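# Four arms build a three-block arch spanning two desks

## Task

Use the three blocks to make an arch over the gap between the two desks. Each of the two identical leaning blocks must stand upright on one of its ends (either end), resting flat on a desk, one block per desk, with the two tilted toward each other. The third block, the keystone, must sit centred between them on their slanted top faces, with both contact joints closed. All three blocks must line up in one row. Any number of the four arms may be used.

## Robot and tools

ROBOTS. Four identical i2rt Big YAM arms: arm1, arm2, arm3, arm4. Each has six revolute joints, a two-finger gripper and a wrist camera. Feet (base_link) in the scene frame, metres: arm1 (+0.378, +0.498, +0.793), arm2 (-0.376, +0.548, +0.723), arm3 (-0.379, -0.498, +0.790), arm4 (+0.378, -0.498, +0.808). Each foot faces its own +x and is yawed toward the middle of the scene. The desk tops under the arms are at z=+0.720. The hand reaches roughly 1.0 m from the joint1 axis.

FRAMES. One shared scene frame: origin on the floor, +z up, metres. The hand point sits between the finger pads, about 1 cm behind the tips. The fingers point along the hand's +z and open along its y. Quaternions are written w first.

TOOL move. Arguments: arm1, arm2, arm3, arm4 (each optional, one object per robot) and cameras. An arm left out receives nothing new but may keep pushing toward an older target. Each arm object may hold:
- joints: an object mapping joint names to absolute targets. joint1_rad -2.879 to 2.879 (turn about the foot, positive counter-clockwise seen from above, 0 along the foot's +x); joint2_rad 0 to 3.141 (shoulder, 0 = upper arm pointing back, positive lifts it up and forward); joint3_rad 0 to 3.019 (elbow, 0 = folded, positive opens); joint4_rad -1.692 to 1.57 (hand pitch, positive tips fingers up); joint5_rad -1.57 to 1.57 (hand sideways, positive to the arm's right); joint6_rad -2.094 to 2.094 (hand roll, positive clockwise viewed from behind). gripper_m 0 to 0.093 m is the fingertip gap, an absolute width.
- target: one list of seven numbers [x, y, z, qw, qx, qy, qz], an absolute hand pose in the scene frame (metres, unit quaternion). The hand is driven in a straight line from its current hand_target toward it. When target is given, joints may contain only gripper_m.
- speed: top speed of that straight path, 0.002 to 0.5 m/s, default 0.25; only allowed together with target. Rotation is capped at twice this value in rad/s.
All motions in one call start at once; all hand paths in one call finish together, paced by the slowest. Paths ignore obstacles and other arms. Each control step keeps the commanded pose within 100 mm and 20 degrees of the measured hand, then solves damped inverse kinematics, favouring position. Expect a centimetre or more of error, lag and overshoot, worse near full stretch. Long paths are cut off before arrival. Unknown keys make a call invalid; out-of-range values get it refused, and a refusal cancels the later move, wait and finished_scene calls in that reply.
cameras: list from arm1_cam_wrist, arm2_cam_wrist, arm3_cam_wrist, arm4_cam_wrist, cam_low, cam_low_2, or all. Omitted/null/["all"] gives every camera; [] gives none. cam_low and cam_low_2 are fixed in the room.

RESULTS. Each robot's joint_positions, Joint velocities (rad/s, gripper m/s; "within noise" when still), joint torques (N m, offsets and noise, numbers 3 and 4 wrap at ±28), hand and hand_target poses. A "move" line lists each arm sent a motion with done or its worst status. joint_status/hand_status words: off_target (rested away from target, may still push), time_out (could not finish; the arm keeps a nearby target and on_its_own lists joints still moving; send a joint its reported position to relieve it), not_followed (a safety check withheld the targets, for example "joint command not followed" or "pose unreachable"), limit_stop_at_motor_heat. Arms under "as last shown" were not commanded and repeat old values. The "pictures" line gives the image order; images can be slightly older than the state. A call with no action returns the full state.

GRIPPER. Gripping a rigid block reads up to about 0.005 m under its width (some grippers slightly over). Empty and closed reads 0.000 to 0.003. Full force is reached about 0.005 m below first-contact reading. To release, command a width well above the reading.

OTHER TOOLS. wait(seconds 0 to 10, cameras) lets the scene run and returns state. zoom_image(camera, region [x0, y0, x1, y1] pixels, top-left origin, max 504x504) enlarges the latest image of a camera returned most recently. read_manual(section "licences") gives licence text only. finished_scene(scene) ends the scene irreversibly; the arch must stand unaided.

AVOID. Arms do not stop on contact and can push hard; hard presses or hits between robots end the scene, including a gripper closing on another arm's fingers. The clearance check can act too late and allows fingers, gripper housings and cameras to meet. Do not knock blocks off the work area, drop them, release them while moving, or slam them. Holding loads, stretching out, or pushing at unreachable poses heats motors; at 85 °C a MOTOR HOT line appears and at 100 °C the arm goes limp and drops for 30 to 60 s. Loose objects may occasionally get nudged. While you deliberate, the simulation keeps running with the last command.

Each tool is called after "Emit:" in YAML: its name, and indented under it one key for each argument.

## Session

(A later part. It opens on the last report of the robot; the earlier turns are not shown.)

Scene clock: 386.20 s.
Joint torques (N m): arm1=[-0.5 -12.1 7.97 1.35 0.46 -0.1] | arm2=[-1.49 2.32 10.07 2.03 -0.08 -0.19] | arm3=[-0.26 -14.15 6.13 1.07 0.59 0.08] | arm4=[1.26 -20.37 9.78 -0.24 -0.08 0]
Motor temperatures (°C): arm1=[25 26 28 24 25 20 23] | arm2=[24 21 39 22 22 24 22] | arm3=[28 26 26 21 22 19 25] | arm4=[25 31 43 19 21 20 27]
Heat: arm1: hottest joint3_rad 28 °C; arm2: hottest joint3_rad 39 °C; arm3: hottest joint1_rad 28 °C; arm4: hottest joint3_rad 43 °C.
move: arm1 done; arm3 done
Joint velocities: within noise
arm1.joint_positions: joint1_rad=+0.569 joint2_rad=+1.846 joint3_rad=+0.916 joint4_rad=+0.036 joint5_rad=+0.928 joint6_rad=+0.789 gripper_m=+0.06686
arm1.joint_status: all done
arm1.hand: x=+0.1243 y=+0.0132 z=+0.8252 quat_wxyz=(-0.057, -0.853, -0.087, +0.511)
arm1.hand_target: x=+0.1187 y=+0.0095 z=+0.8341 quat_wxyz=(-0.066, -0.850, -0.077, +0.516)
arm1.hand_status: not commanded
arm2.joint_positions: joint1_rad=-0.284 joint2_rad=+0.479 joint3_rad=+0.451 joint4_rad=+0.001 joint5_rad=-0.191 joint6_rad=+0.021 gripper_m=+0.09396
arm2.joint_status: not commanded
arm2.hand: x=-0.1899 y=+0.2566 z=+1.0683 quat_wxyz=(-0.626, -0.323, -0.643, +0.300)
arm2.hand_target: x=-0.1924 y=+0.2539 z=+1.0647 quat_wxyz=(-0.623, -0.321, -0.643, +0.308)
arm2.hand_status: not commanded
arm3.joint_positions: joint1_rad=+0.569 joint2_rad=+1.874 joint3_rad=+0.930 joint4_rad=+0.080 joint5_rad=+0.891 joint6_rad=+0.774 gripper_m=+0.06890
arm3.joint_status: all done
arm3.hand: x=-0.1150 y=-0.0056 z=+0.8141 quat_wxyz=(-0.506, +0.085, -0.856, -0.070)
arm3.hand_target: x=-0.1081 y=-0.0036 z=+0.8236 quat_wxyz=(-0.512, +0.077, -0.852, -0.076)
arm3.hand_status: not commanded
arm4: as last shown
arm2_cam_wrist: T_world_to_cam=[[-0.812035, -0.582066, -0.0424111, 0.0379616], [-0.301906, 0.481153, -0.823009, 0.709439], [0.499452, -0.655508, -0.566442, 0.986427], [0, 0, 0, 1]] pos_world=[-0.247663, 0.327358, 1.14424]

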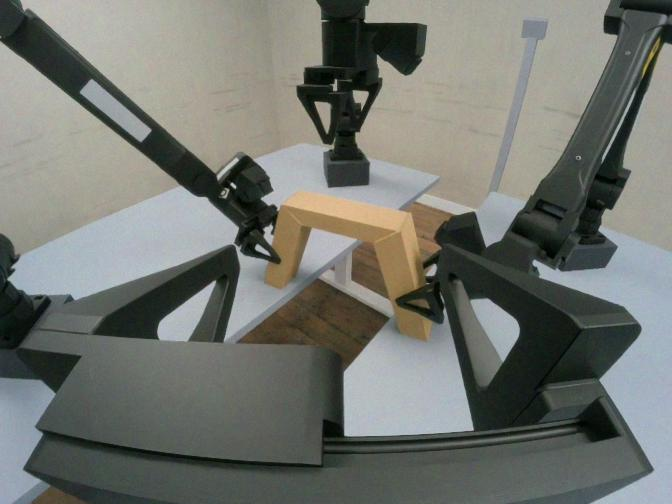

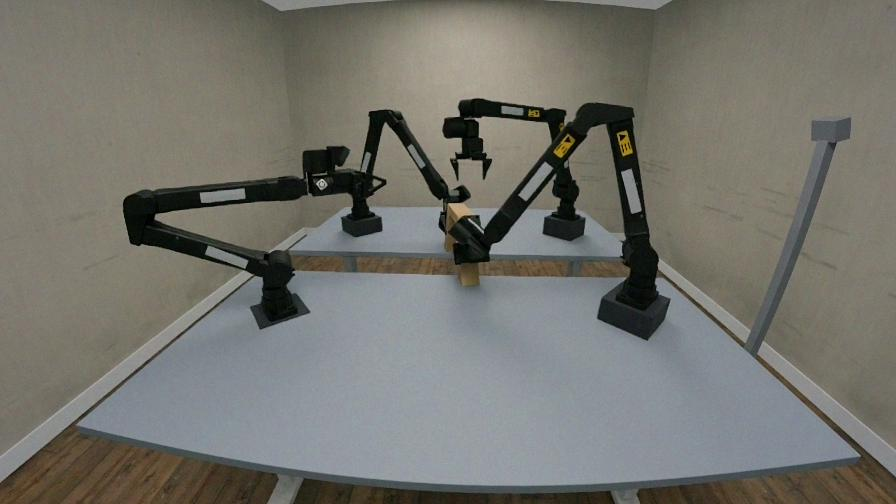

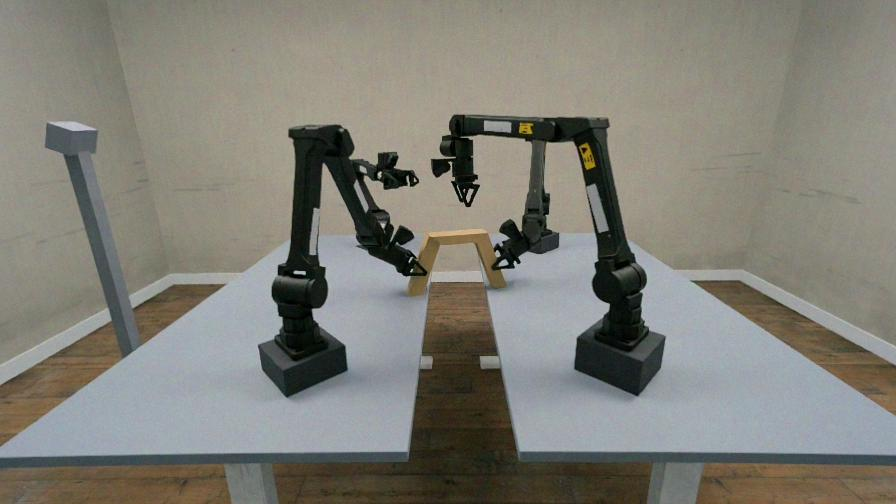

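Emit:
zoom_image:
  camera: "cam_low_2"
  region: [422, 222, 452, 252]

Emit:
zoom_image:
  camera: "cam_low_2"
  region: [467, 222, 497, 252]

Emit:
zoom_image:
  camera: "arm2_cam_wrist"
  region: [358, 200, 418, 248]

Emit:
zoom_image:
  camera: "arm2_cam_wrist"
  region: [272, 180, 332, 228]

Emit:
zoom_image:
  camera: "cam_low_2"
  region: [400, 255, 435, 305]

Emit:
zoom_image:
  camera: "cam_low_2"
  region: [480, 250, 515, 300]

Scaled by 16.800 (camera's finer frame: 1280x720).

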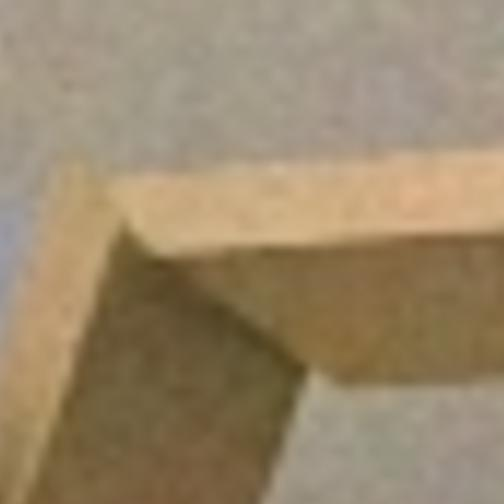

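Scaled by 16.800 (camera's finer frame: 1280x720).

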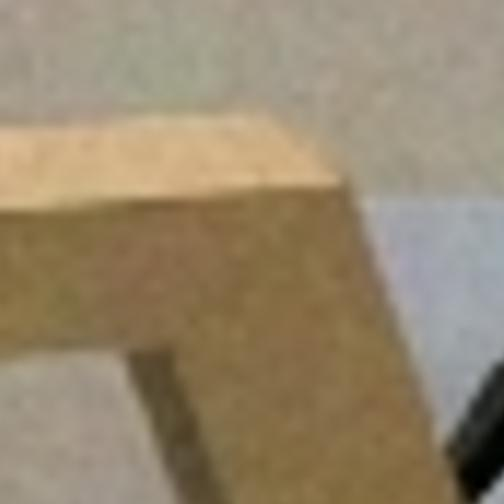

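Scaled by 8.400 (camera's finer frame: 960x720).

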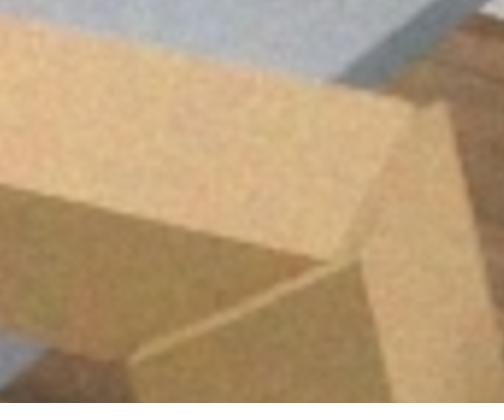

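Scaled by 8.400 (camera's finer frame: 960x720).

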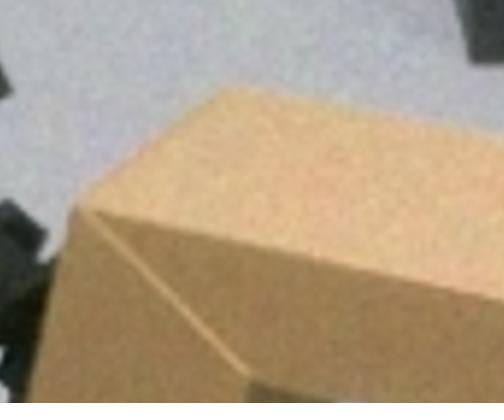

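Scaled by 10.080 (camera's finer frame: 1280x720).

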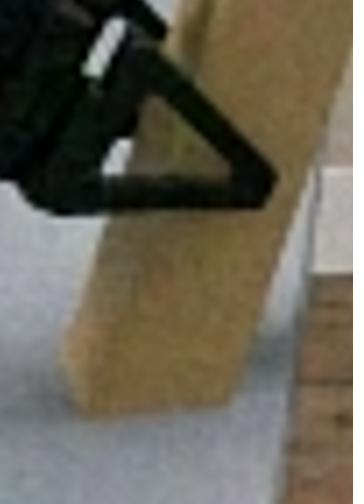

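Scaled by 10.080 (camera's finer frame: 1280x720).

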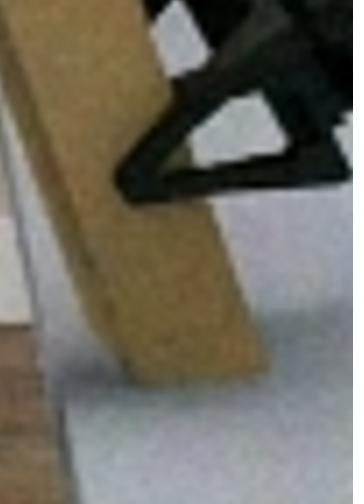

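Emit:
move:
  arm1: {"joints": {"gripper_m": 0.075}}
  arm3: {"joints": {"gripper_m": 0.077}}
  cameras: ["arm2_cam_wrist", "cam_low", "cam_low_2"]

Emit:
zoom_image:
  camera: "arm2_cam_wrist"
  region: [240, 165, 450, 345]

Emit:
zoom_image:
  camera: "cam_low_2"
  region: [400, 210, 520, 305]

Emit:
zoom_image:
  camera: "cam_low_2"
  region: [422, 222, 452, 252]

Emit:
zoom_image:
  camera: "cam_low_2"
  region: [467, 222, 497, 252]

Emit:
zoom_image:
  camera: "cam_low"
  region: [435, 195, 505, 295]

Scene clock: 392.93 s.
Joint torques (N m): arm1=[-0.44 -12.28 7.98 1.37 0.46 -0.11] | arm2=[-1.85 2.67 10.03 2.07 -0.08 -0.19] | arm3=[0.03 -14.39 6.16 1.22 0.59 0.1] | arm4=[1.32 -20.48 9.76 -0.27 -0.07 0]
Motor temperatures (°C): arm1=[25 26 28 24 25 20 23] | arm2=[24 21 39 22 22 24 22] | arm3=[28 26 26 21 22 19 25] | arm4=[25 31 43 19 21 20 27]
Heat: arm1: hottest joint3_rad 28 °C; arm2: hottest joint3_rad 39 °C; arm3: hottest joint1_rad 28 °C; arm4: hottest joint3_rad 43 °C.
move: arm1 done; arm3 done
Joint velocities: within noise
arm1.joint_positions: joint1_rad=+0.569 joint2_rad=+1.846 joint3_rad=+0.916 joint4_rad=+0.036 joint5_rad=+0.928 joint6_rad=+0.787 gripper_m=+0.07478
arm1.joint_status: all done
arm1.hand: x=+0.1243 y=+0.0132 z=+0.8252 quat_wxyz=(-0.057, -0.853, -0.088, +0.511)
arm1.hand_target: x=+0.1187 y=+0.0095 z=+0.8341 quat_wxyz=(-0.066, -0.850, -0.078, +0.516)
arm1.hand_status: not commanded
arm2, arm4: as last shown
arm3.joint_positions: joint1_rad=+0.569 joint2_rad=+1.874 joint3_rad=+0.930 joint4_rad=+0.080 joint5_rad=+0.891 joint6_rad=+0.774 gripper_m=+0.07682
arm3.joint_status: all done
arm3.hand: x=-0.1150 y=-0.0056 z=+0.8141 quat_wxyz=(-0.506, +0.085, -0.856, -0.070)
arm3.hand_target: x=-0.1081 y=-0.0036 z=+0.8236 quat_wxyz=(-0.512, +0.077, -0.852, -0.076)
arm3.hand_status: not commanded
arm2_cam_wrist: T_world_to_cam=[[-0.812035, -0.582066, -0.0424111, 0.0379616], [-0.301906, 0.481153, -0.823009, 0.709439], [0.499452, -0.655508, -0.566442, 0.986427], [0, 0, 0, 1]] pos_world=[-0.247663, 0.327358, 1.14424]

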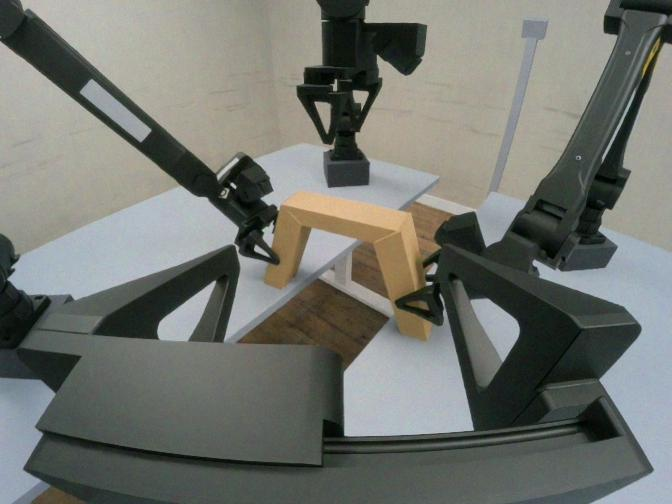

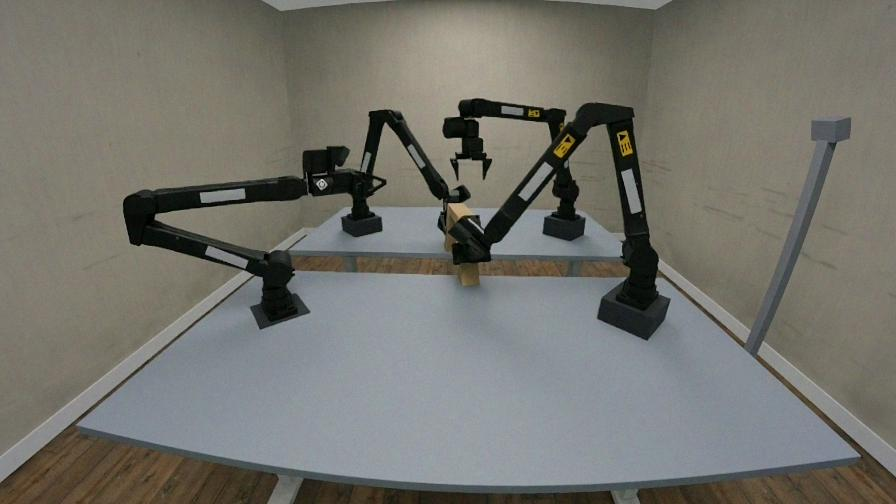

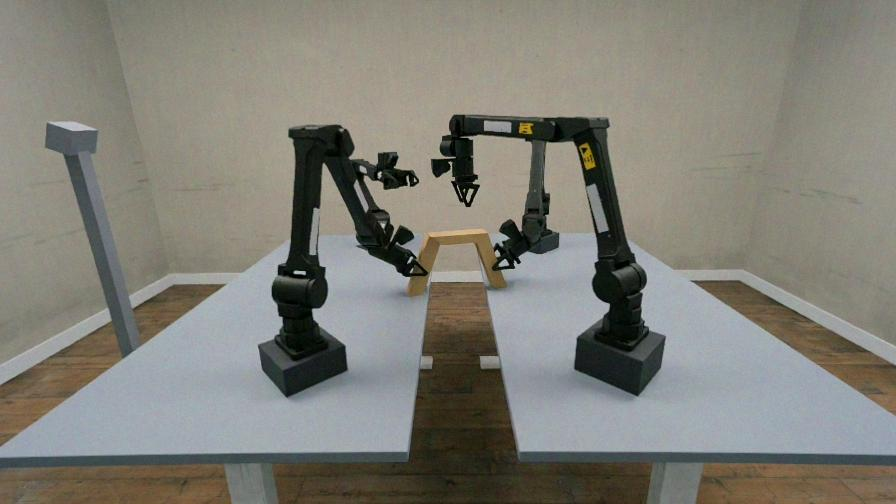

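Scaled by 2.400 (camera's finer frame: 960x720).

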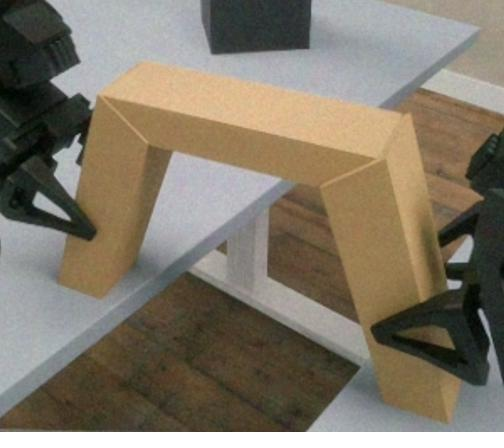

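Scaled by 4.200 (camera's finer frame: 1280x720).

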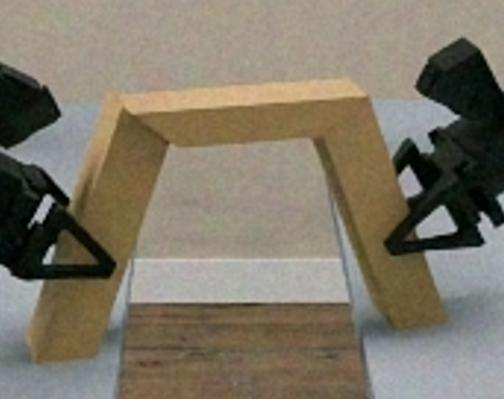

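Scaled by 16.800 (camera's finer frame: 1280x720).

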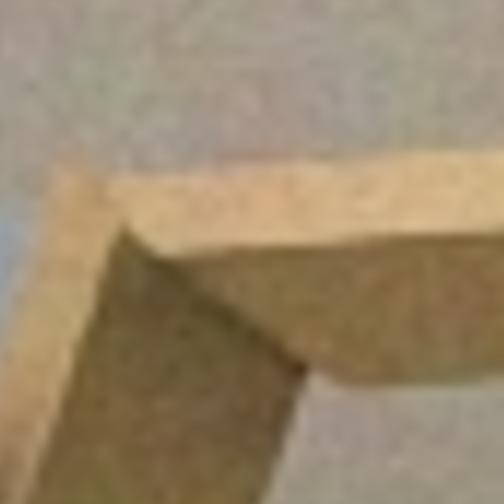

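Scaled by 16.800 (camera's finer frame: 1280x720).

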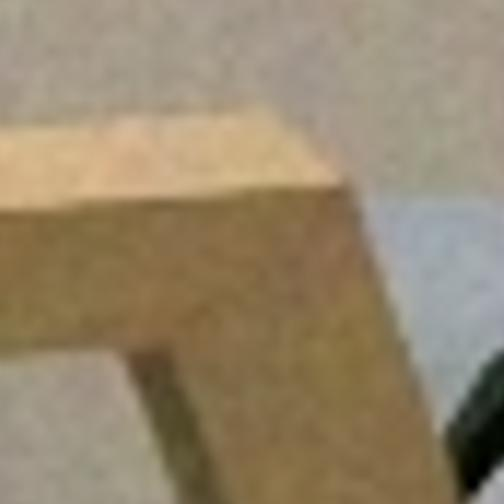

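Scaled by 5.040 (camera's finer frame: 1280x720).

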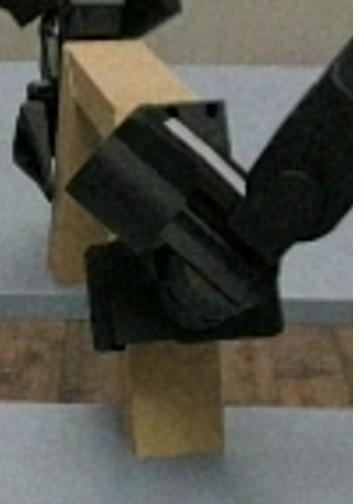

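Emit:
zoom_image:
  camera: "cam_low_2"
  region: [402, 272, 437, 302]

Emit:
zoom_image:
  camera: "cam_low_2"
  region: [485, 266, 520, 296]

Emit:
zoom_image:
  camera: "arm2_cam_wrist"
  region: [385, 300, 445, 350]

Emit:
zoom_image:
  camera: "arm2_cam_wrist"
  region: [255, 255, 305, 300]

Emit:
zoom_image:
  camera: "cam_low"
  region: [450, 260, 490, 295]

Emit:
zoom_image:
  camera: "arm2_cam_wrist"
  region: [355, 205, 415, 250]

Emit:
zoom_image:
  camera: "arm2_cam_wrist"
  region: [270, 190, 320, 230]

Scaled by 14.400 (camera's finer frame: 1280x720).

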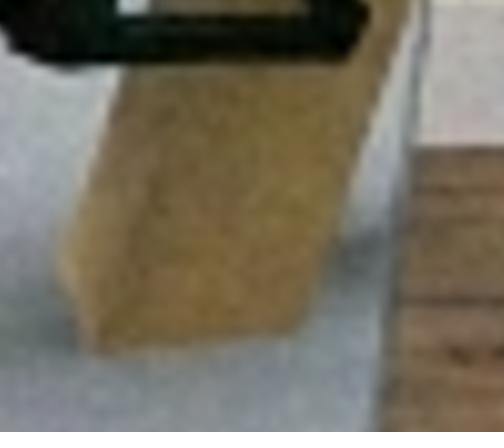

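Scaled by 14.400 (camera's finer frame: 1280x720).

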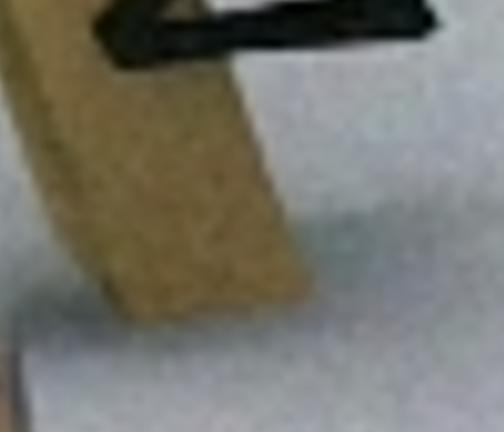

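Scaled by 8.400 (camera's finer frame: 960x720).

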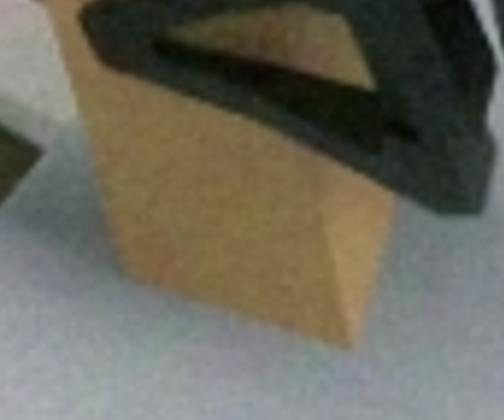

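Scaled by 10.080 (camera's finer frame: 960x720).

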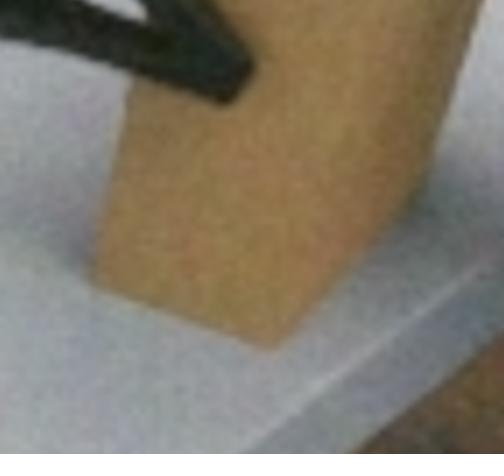

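Scaled by 12.600 (camera's finer frame: 1280x720).

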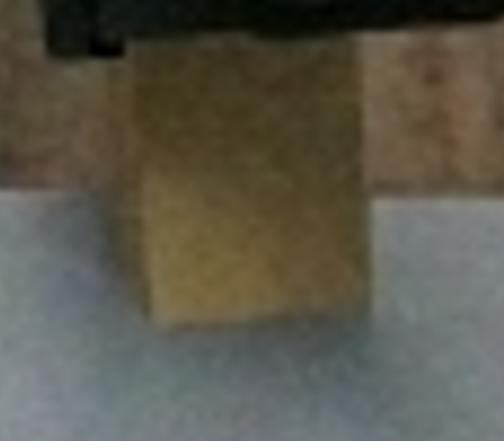

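Scaled by 8.400 (camera's finer frame: 960x720).

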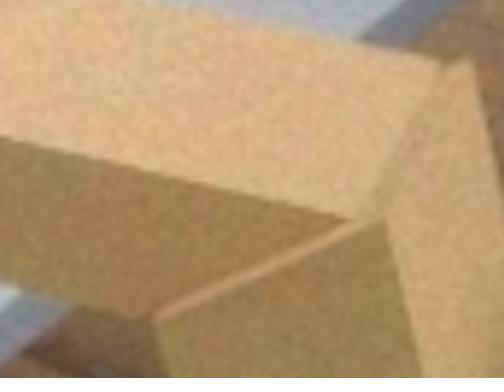

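Scaled by 10.080 (camera's finer frame: 960x720).

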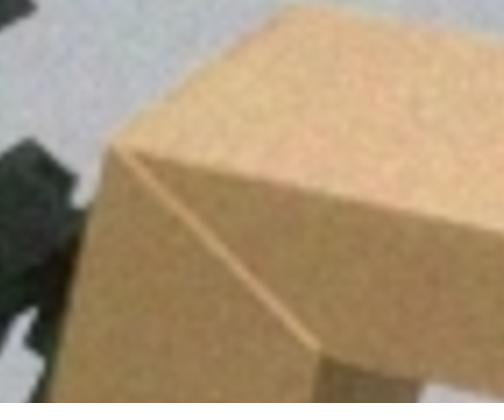

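Emit:
zoom_image:
  camera: "cam_low_2"
  region: [300, 215, 420, 255]

Emit:
zoom_image:
  camera: "cam_low_2"
  region: [530, 215, 650, 255]

Emit:
zoom_image:
  camera: "cam_low_2"
  region: [150, 255, 290, 300]

Emit:
zoom_image:
  camera: "cam_low_2"
  region: [650, 255, 790, 300]

Scaled by 4.200 (camera's finer frame: 1280x720).

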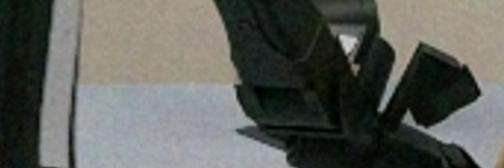

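Scaled by 4.200 (camera's finer frame: 1280x720).

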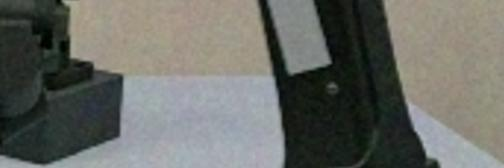

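Scaled by 3.600 (camera's finer frame: 1280x720).

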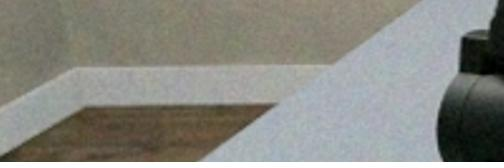

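Scaled by 3.600 (camera's finer frame: 1280x720).

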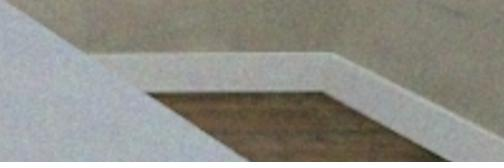

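Emit:
move:
  cameras: ["arm1_cam_wrist", "arm3_cam_wrist", "arm4_cam_wrist", "cam_low_2", "arm2_cam_wrist", "cam_low"]

Scene clock: 418.47 s.
Joint torques (N m): arm1=[-0.5 -12.16 7.97 1.39 0.47 -0.11] | arm2=[-1.55 2.37 10.09 2.09 -0.05 -0.22] | arm3=[-0.03 -14.39 6.12 1.16 0.57 0.08] | arm4=[1.32 -20.42 9.77 -0.27 -0.07 0]
Motor temperatures (°C): arm1=[25 26 28 24 25 20 22] | arm2=[24 21 39 22 22 24 22] | arm3=[28 26 26 21 22 19 24] | arm4=[25 32 43 19 21 20 26]
Heat: arm1: hottest joint3_rad 28 °C; arm2: hottest joint3_rad 39 °C; arm3: hottest joint1_rad 28 °C; arm4: hottest joint3_rad 43 °C.
Joint velocities: within noise
arm1.joint_positions: joint1_rad=+0.569 joint2_rad=+1.846 joint3_rad=+0.916 joint4_rad=+0.036 joint5_rad=+0.928 joint6_rad=+0.783 gripper_m=+0.07488
arm1.joint_status: all done
arm1.hand: x=+0.1243 y=+0.0132 z=+0.8252 quat_wxyz=(-0.055, -0.853, -0.090, +0.511) (m; scene frame)
arm1.hand_target: x=+0.1187 y=+0.0095 z=+0.8341 quat_wxyz=(-0.065, -0.850, -0.080, +0.516) (m; scene frame)
arm1.hand_status: not commanded
arm2.joint_positions: joint1_rad=-0.284 joint2_rad=+0.479 joint3_rad=+0.451 joint4_rad=+0.001 joint5_rad=-0.191 joint6_rad=+0.021 gripper_m=+0.09396
arm2.joint_status: not commanded
arm2.hand: x=-0.1899 y=+0.2566 z=+1.0683 quat_wxyz=(-0.626, -0.323, -0.643, +0.300) (m; scene frame)
arm2.hand_target: x=-0.1924 y=+0.2539 z=+1.0647 quat_wxyz=(-0.623, -0.321, -0.643, +0.308) (m; scene frame)
arm2.hand_status: not commanded
arm3.joint_positions: joint1_rad=+0.569 joint2_rad=+1.874 joint3_rad=+0.930 joint4_rad=+0.080 joint5_rad=+0.891 joint6_rad=+0.774 gripper_m=+0.07691
arm3.joint_status: all done
arm3.hand: x=-0.1150 y=-0.0056 z=+0.8141 quat_wxyz=(-0.506, +0.085, -0.856, -0.070) (m; scene frame)
arm3.hand_target: x=-0.1081 y=-0.0036 z=+0.8236 quat_wxyz=(-0.512, +0.077, -0.852, -0.076) (m; scene frame)
arm3.hand_status: not commanded
arm4.joint_positions: joint1_rad=-0.162 joint2_rad=+1.911 joint3_rad=+1.961 joint4_rad=-1.637 joint5_rad=-0.013 joint6_rad=-1.088 gripper_m=+0.09287
arm4.joint_status: not commanded
arm4.hand: x=+0.0164 y=-0.0316 z=+1.0463 quat_wxyz=(+0.010, +0.996, +0.086, -0.001) (m; scene frame)
arm4.hand_target: x=+0.0202 y=-0.0304 z=+1.0598 quat_wxyz=(+0.003, +0.997, +0.083, -0.005) (m; scene frame)
arm4.hand_status: not commanded
pictures: arm1_cam_wrist, arm2_cam_wrist, arm3_cam_wrist, arm4_cam_wrist, cam_low, cam_low_2
camera_calibration:
arm1_cam_wrist: T_world_to_cam=[[-0.211703, 0.976594, -0.0380322, 0.0474749], [0.89772, 0.178926, -0.402596, 0.218076], [-0.386368, -0.119373, -0.914587, 0.926201], [0, 0, 0, 1]] pos_world=[0.172134, 0.0251802, 0.936694]
arm2_cam_wrist: T_world_to_cam=[[-0.812035, -0.582066, -0.0424111, 0.0379616], [-0.301906, 0.481153, -0.823009, 0.709439], [0.499452, -0.655508, -0.566442, 0.986427], [0, 0, 0, 1]] pos_world=[-0.247663, 0.327358, 1.14424]
arm3_cam_wrist: T_world_to_cam=[[0.204251, -0.978332, -0.0338871, 0.0454334], [-0.887948, -0.170586, -0.42714, 0.247854], [0.412104, 0.117334, -0.90355, 0.906963], [0, 0, 0, 1]] pos_world=[-0.162961, -0.019688, 0.926895]
arm4_cam_wrist: T_world_to_cam=[[-0.178086, 0.983939, -0.0122252, 0.0465645], [0.794514, 0.151109, 0.588144, -0.619841], [0.580545, 0.0950271, -0.808664, 0.964859], [0, 0, 0, 1]] pos_world=[-0.059379, -0.0438408, 1.14537]

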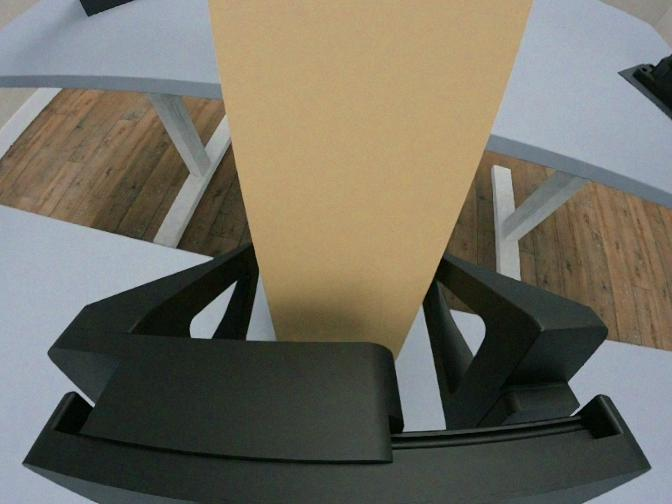

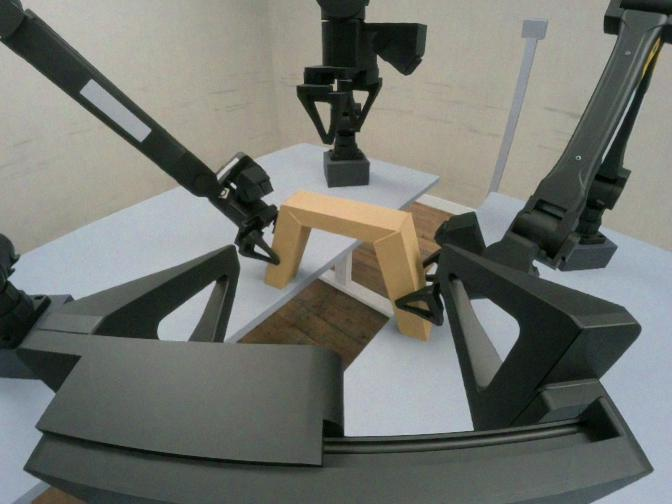

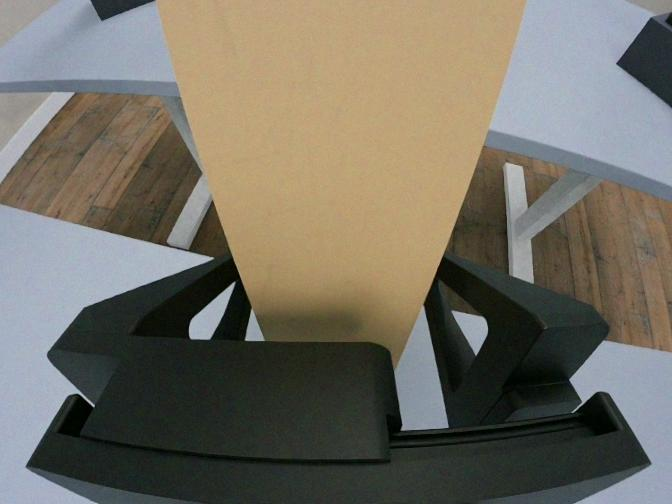

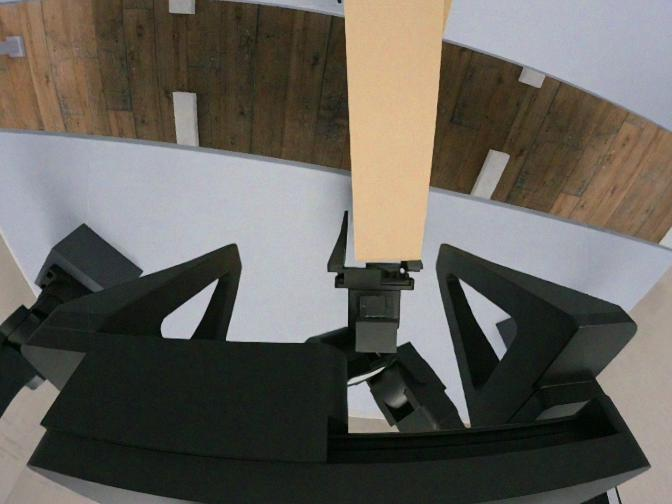

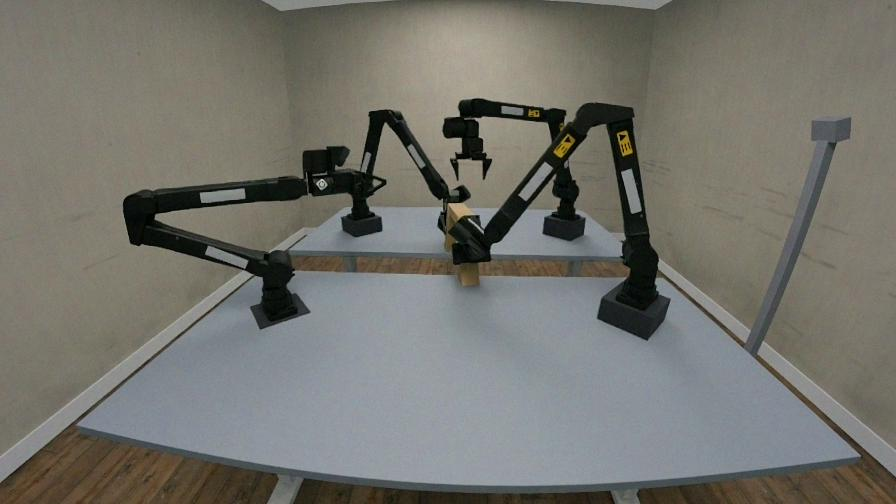

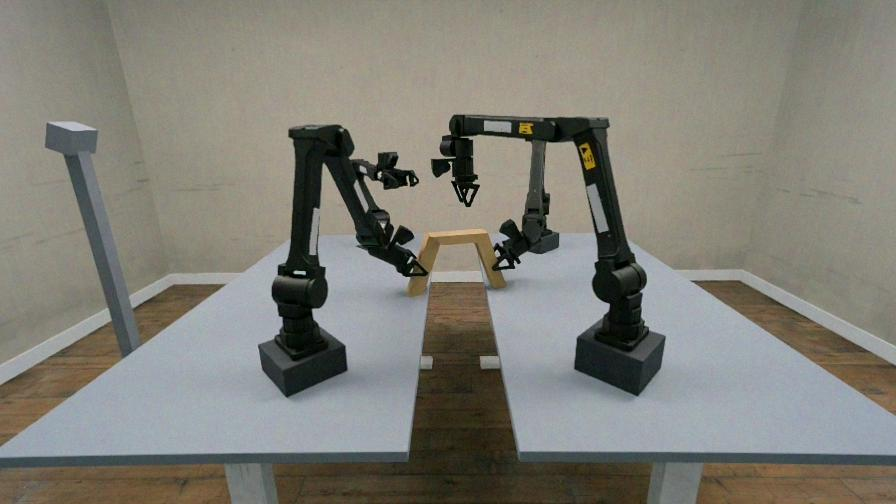

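Emit:
zoom_image:
  camera: "arm4_cam_wrist"
  region: [320, 0, 470, 112]

Emit:
zoom_image:
  camera: "arm4_cam_wrist"
  region: [320, 180, 470, 292]

Emit:
zoom_image:
  camera: "arm3_cam_wrist"
  region: [150, 180, 500, 360]

Emit:
zoom_image:
  camera: "arm1_cam_wrist"
  region: [150, 180, 500, 360]

Scaled by 3.360 (camera's finer frame: 960x720).

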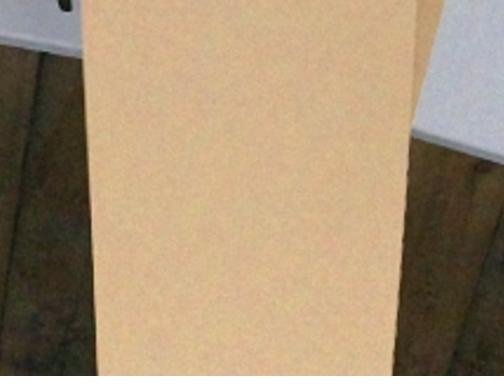

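Scaled by 3.360 (camera's finer frame: 960x720).

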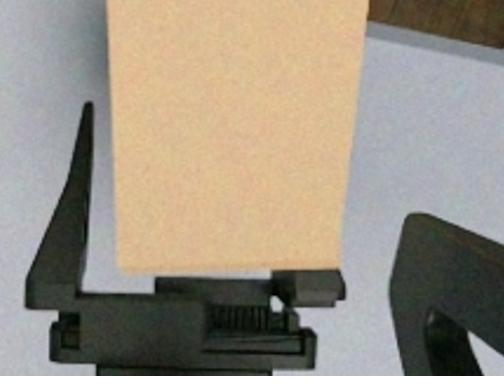

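Scaled by 1.440 (camera's finer frame: 960x720).

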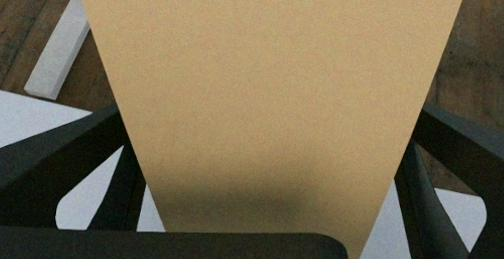

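Scaled by 1.440 (camera's finer frame: 960x720).

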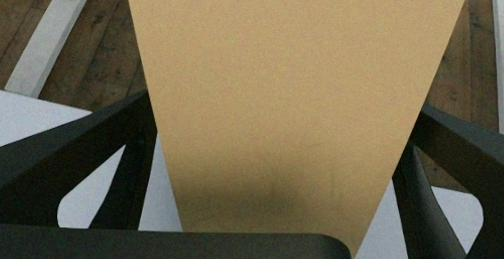

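Emit:
move:
  arm1: {"joints": {"gripper_m": 0.093}}
  arm3: {"joints": {"gripper_m": 0.093}}
  cameras: ["arm1_cam_wrist", "arm3_cam_wrist", "arm2_cam_wrist", "cam_low_2"]

Emit:
zoom_image:
  camera: "arm2_cam_wrist"
  region: [240, 165, 450, 345]

Emit:
zoom_image:
  camera: "cam_low_2"
  region: [400, 210, 520, 305]

Scene clock: 427.40 s.
Joint torques (N m): arm1=[-0.62 -12.28 7.95 1.36 0.46 -0.1] | arm2=[-1.85 2.2 10.1 2.19 -0.07 -0.19] | arm3=[0.15 -14.45 6.17 1.22 0.58 0.07] | arm4=[1.32 -20.42 9.77 -0.25 -0.07 0]
Motor temperatures (°C): arm1=[25 26 28 24 25 20 22] | arm2=[24 21 39 22 22 24 22] | arm3=[28 26 26 21 22 19 24] | arm4=[25 32 43 19 21 20 26]
Heat: arm1: hottest joint3_rad 28 °C; arm2: hottest joint3_rad 39 °C; arm3: hottest joint1_rad 28 °C; arm4: hottest joint3_rad 43 °C.
move: arm1 done; arm3 done
Joint velocities: within noise
arm1.joint_positions: joint1_rad=+0.569 joint2_rad=+1.846 joint3_rad=+0.916 joint4_rad=+0.036 joint5_rad=+0.928 joint6_rad=+0.783 gripper_m=+0.09278
arm1.joint_status: all done
arm1.hand: x=+0.1243 y=+0.0132 z=+0.8252 quat_wxyz=(-0.055, -0.853, -0.090, +0.511)
arm1.hand_target: x=+0.1187 y=+0.0095 z=+0.8341 quat_wxyz=(-0.065, -0.850, -0.080, +0.516)
arm1.hand_status: not commanded
arm2, arm4: as last shown
arm3.joint_positions: joint1_rad=+0.569 joint2_rad=+1.874 joint3_rad=+0.930 joint4_rad=+0.080 joint5_rad=+0.891 joint6_rad=+0.774 gripper_m=+0.09283
arm3.joint_status: all done
arm3.hand: x=-0.1150 y=-0.0056 z=+0.8141 quat_wxyz=(-0.506, +0.085, -0.856, -0.070)
arm3.hand_target: x=-0.1081 y=-0.0036 z=+0.8236 quat_wxyz=(-0.512, +0.077, -0.852, -0.076)
arm3.hand_status: not commanded
pictures: arm1_cam_wrist, arm2_cam_wrist, arm3_cam_wrist, cam_low_2
arm1_cam_wrist: T_world_to_cam=[[-0.211703, 0.976594, -0.0380322, 0.0474749], [0.89772, 0.178926, -0.402596, 0.218076], [-0.386368, -0.119373, -0.914587, 0.926201], [0, 0, 0, 1]] pos_world=[0.172134, 0.0251802, 0.936694]
arm2_cam_wrist: T_world_to_cam=[[-0.812035, -0.582066, -0.0424111, 0.0379616], [-0.301906, 0.481153, -0.823009, 0.709439], [0.499452, -0.655508, -0.566442, 0.986427], [0, 0, 0, 1]] pos_world=[-0.247663, 0.327358, 1.14424]
arm3_cam_wrist: T_world_to_cam=[[0.204251, -0.978332, -0.0338871, 0.0454334], [-0.887948, -0.170586, -0.42714, 0.247854], [0.412104, 0.117334, -0.90355, 0.906963], [0, 0, 0, 1]] pos_world=[-0.162961, -0.019688, 0.926895]

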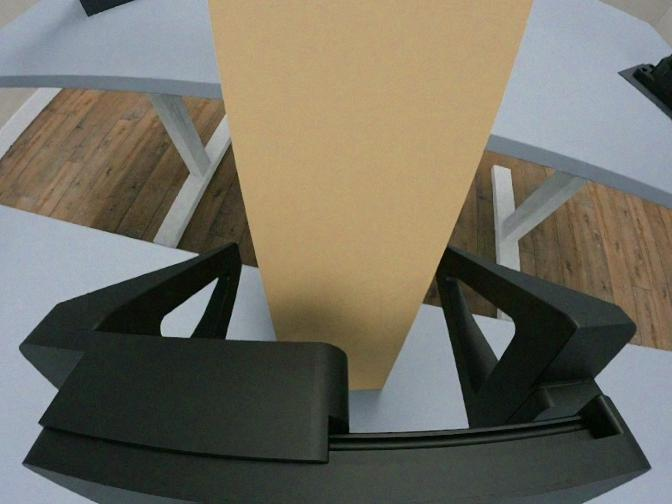

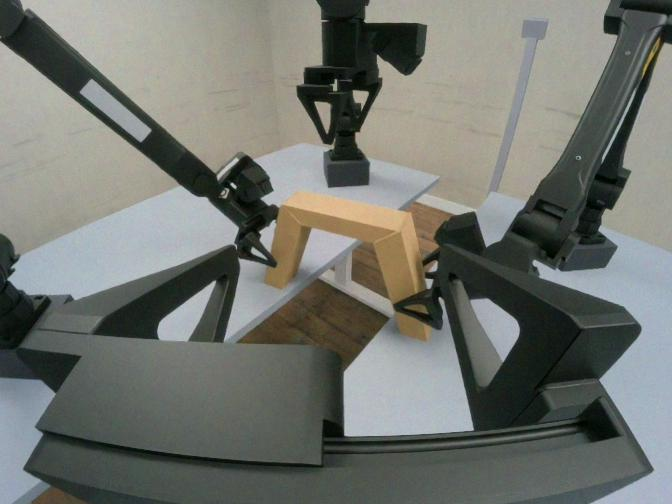

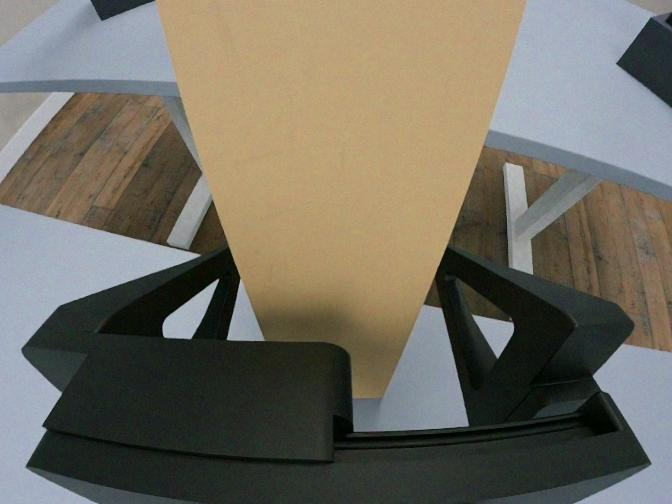

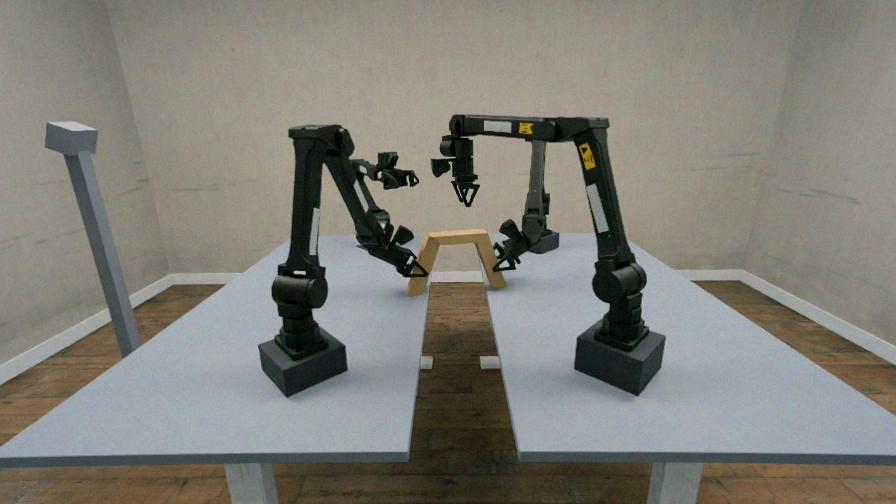

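Scaled by 2.400 (camera's finer frame: 960x720).

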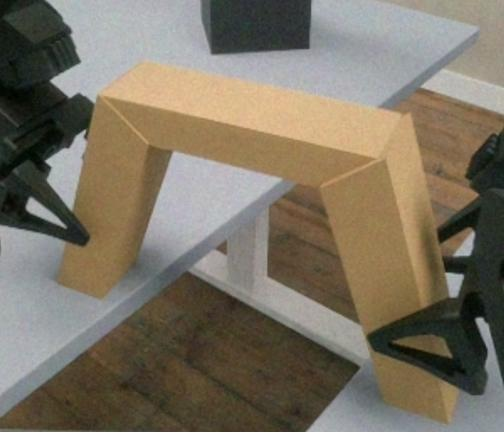

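Scaled by 4.200 (camera's finer frame: 1280x720).

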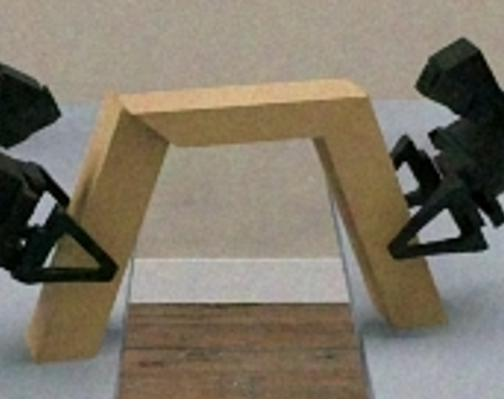

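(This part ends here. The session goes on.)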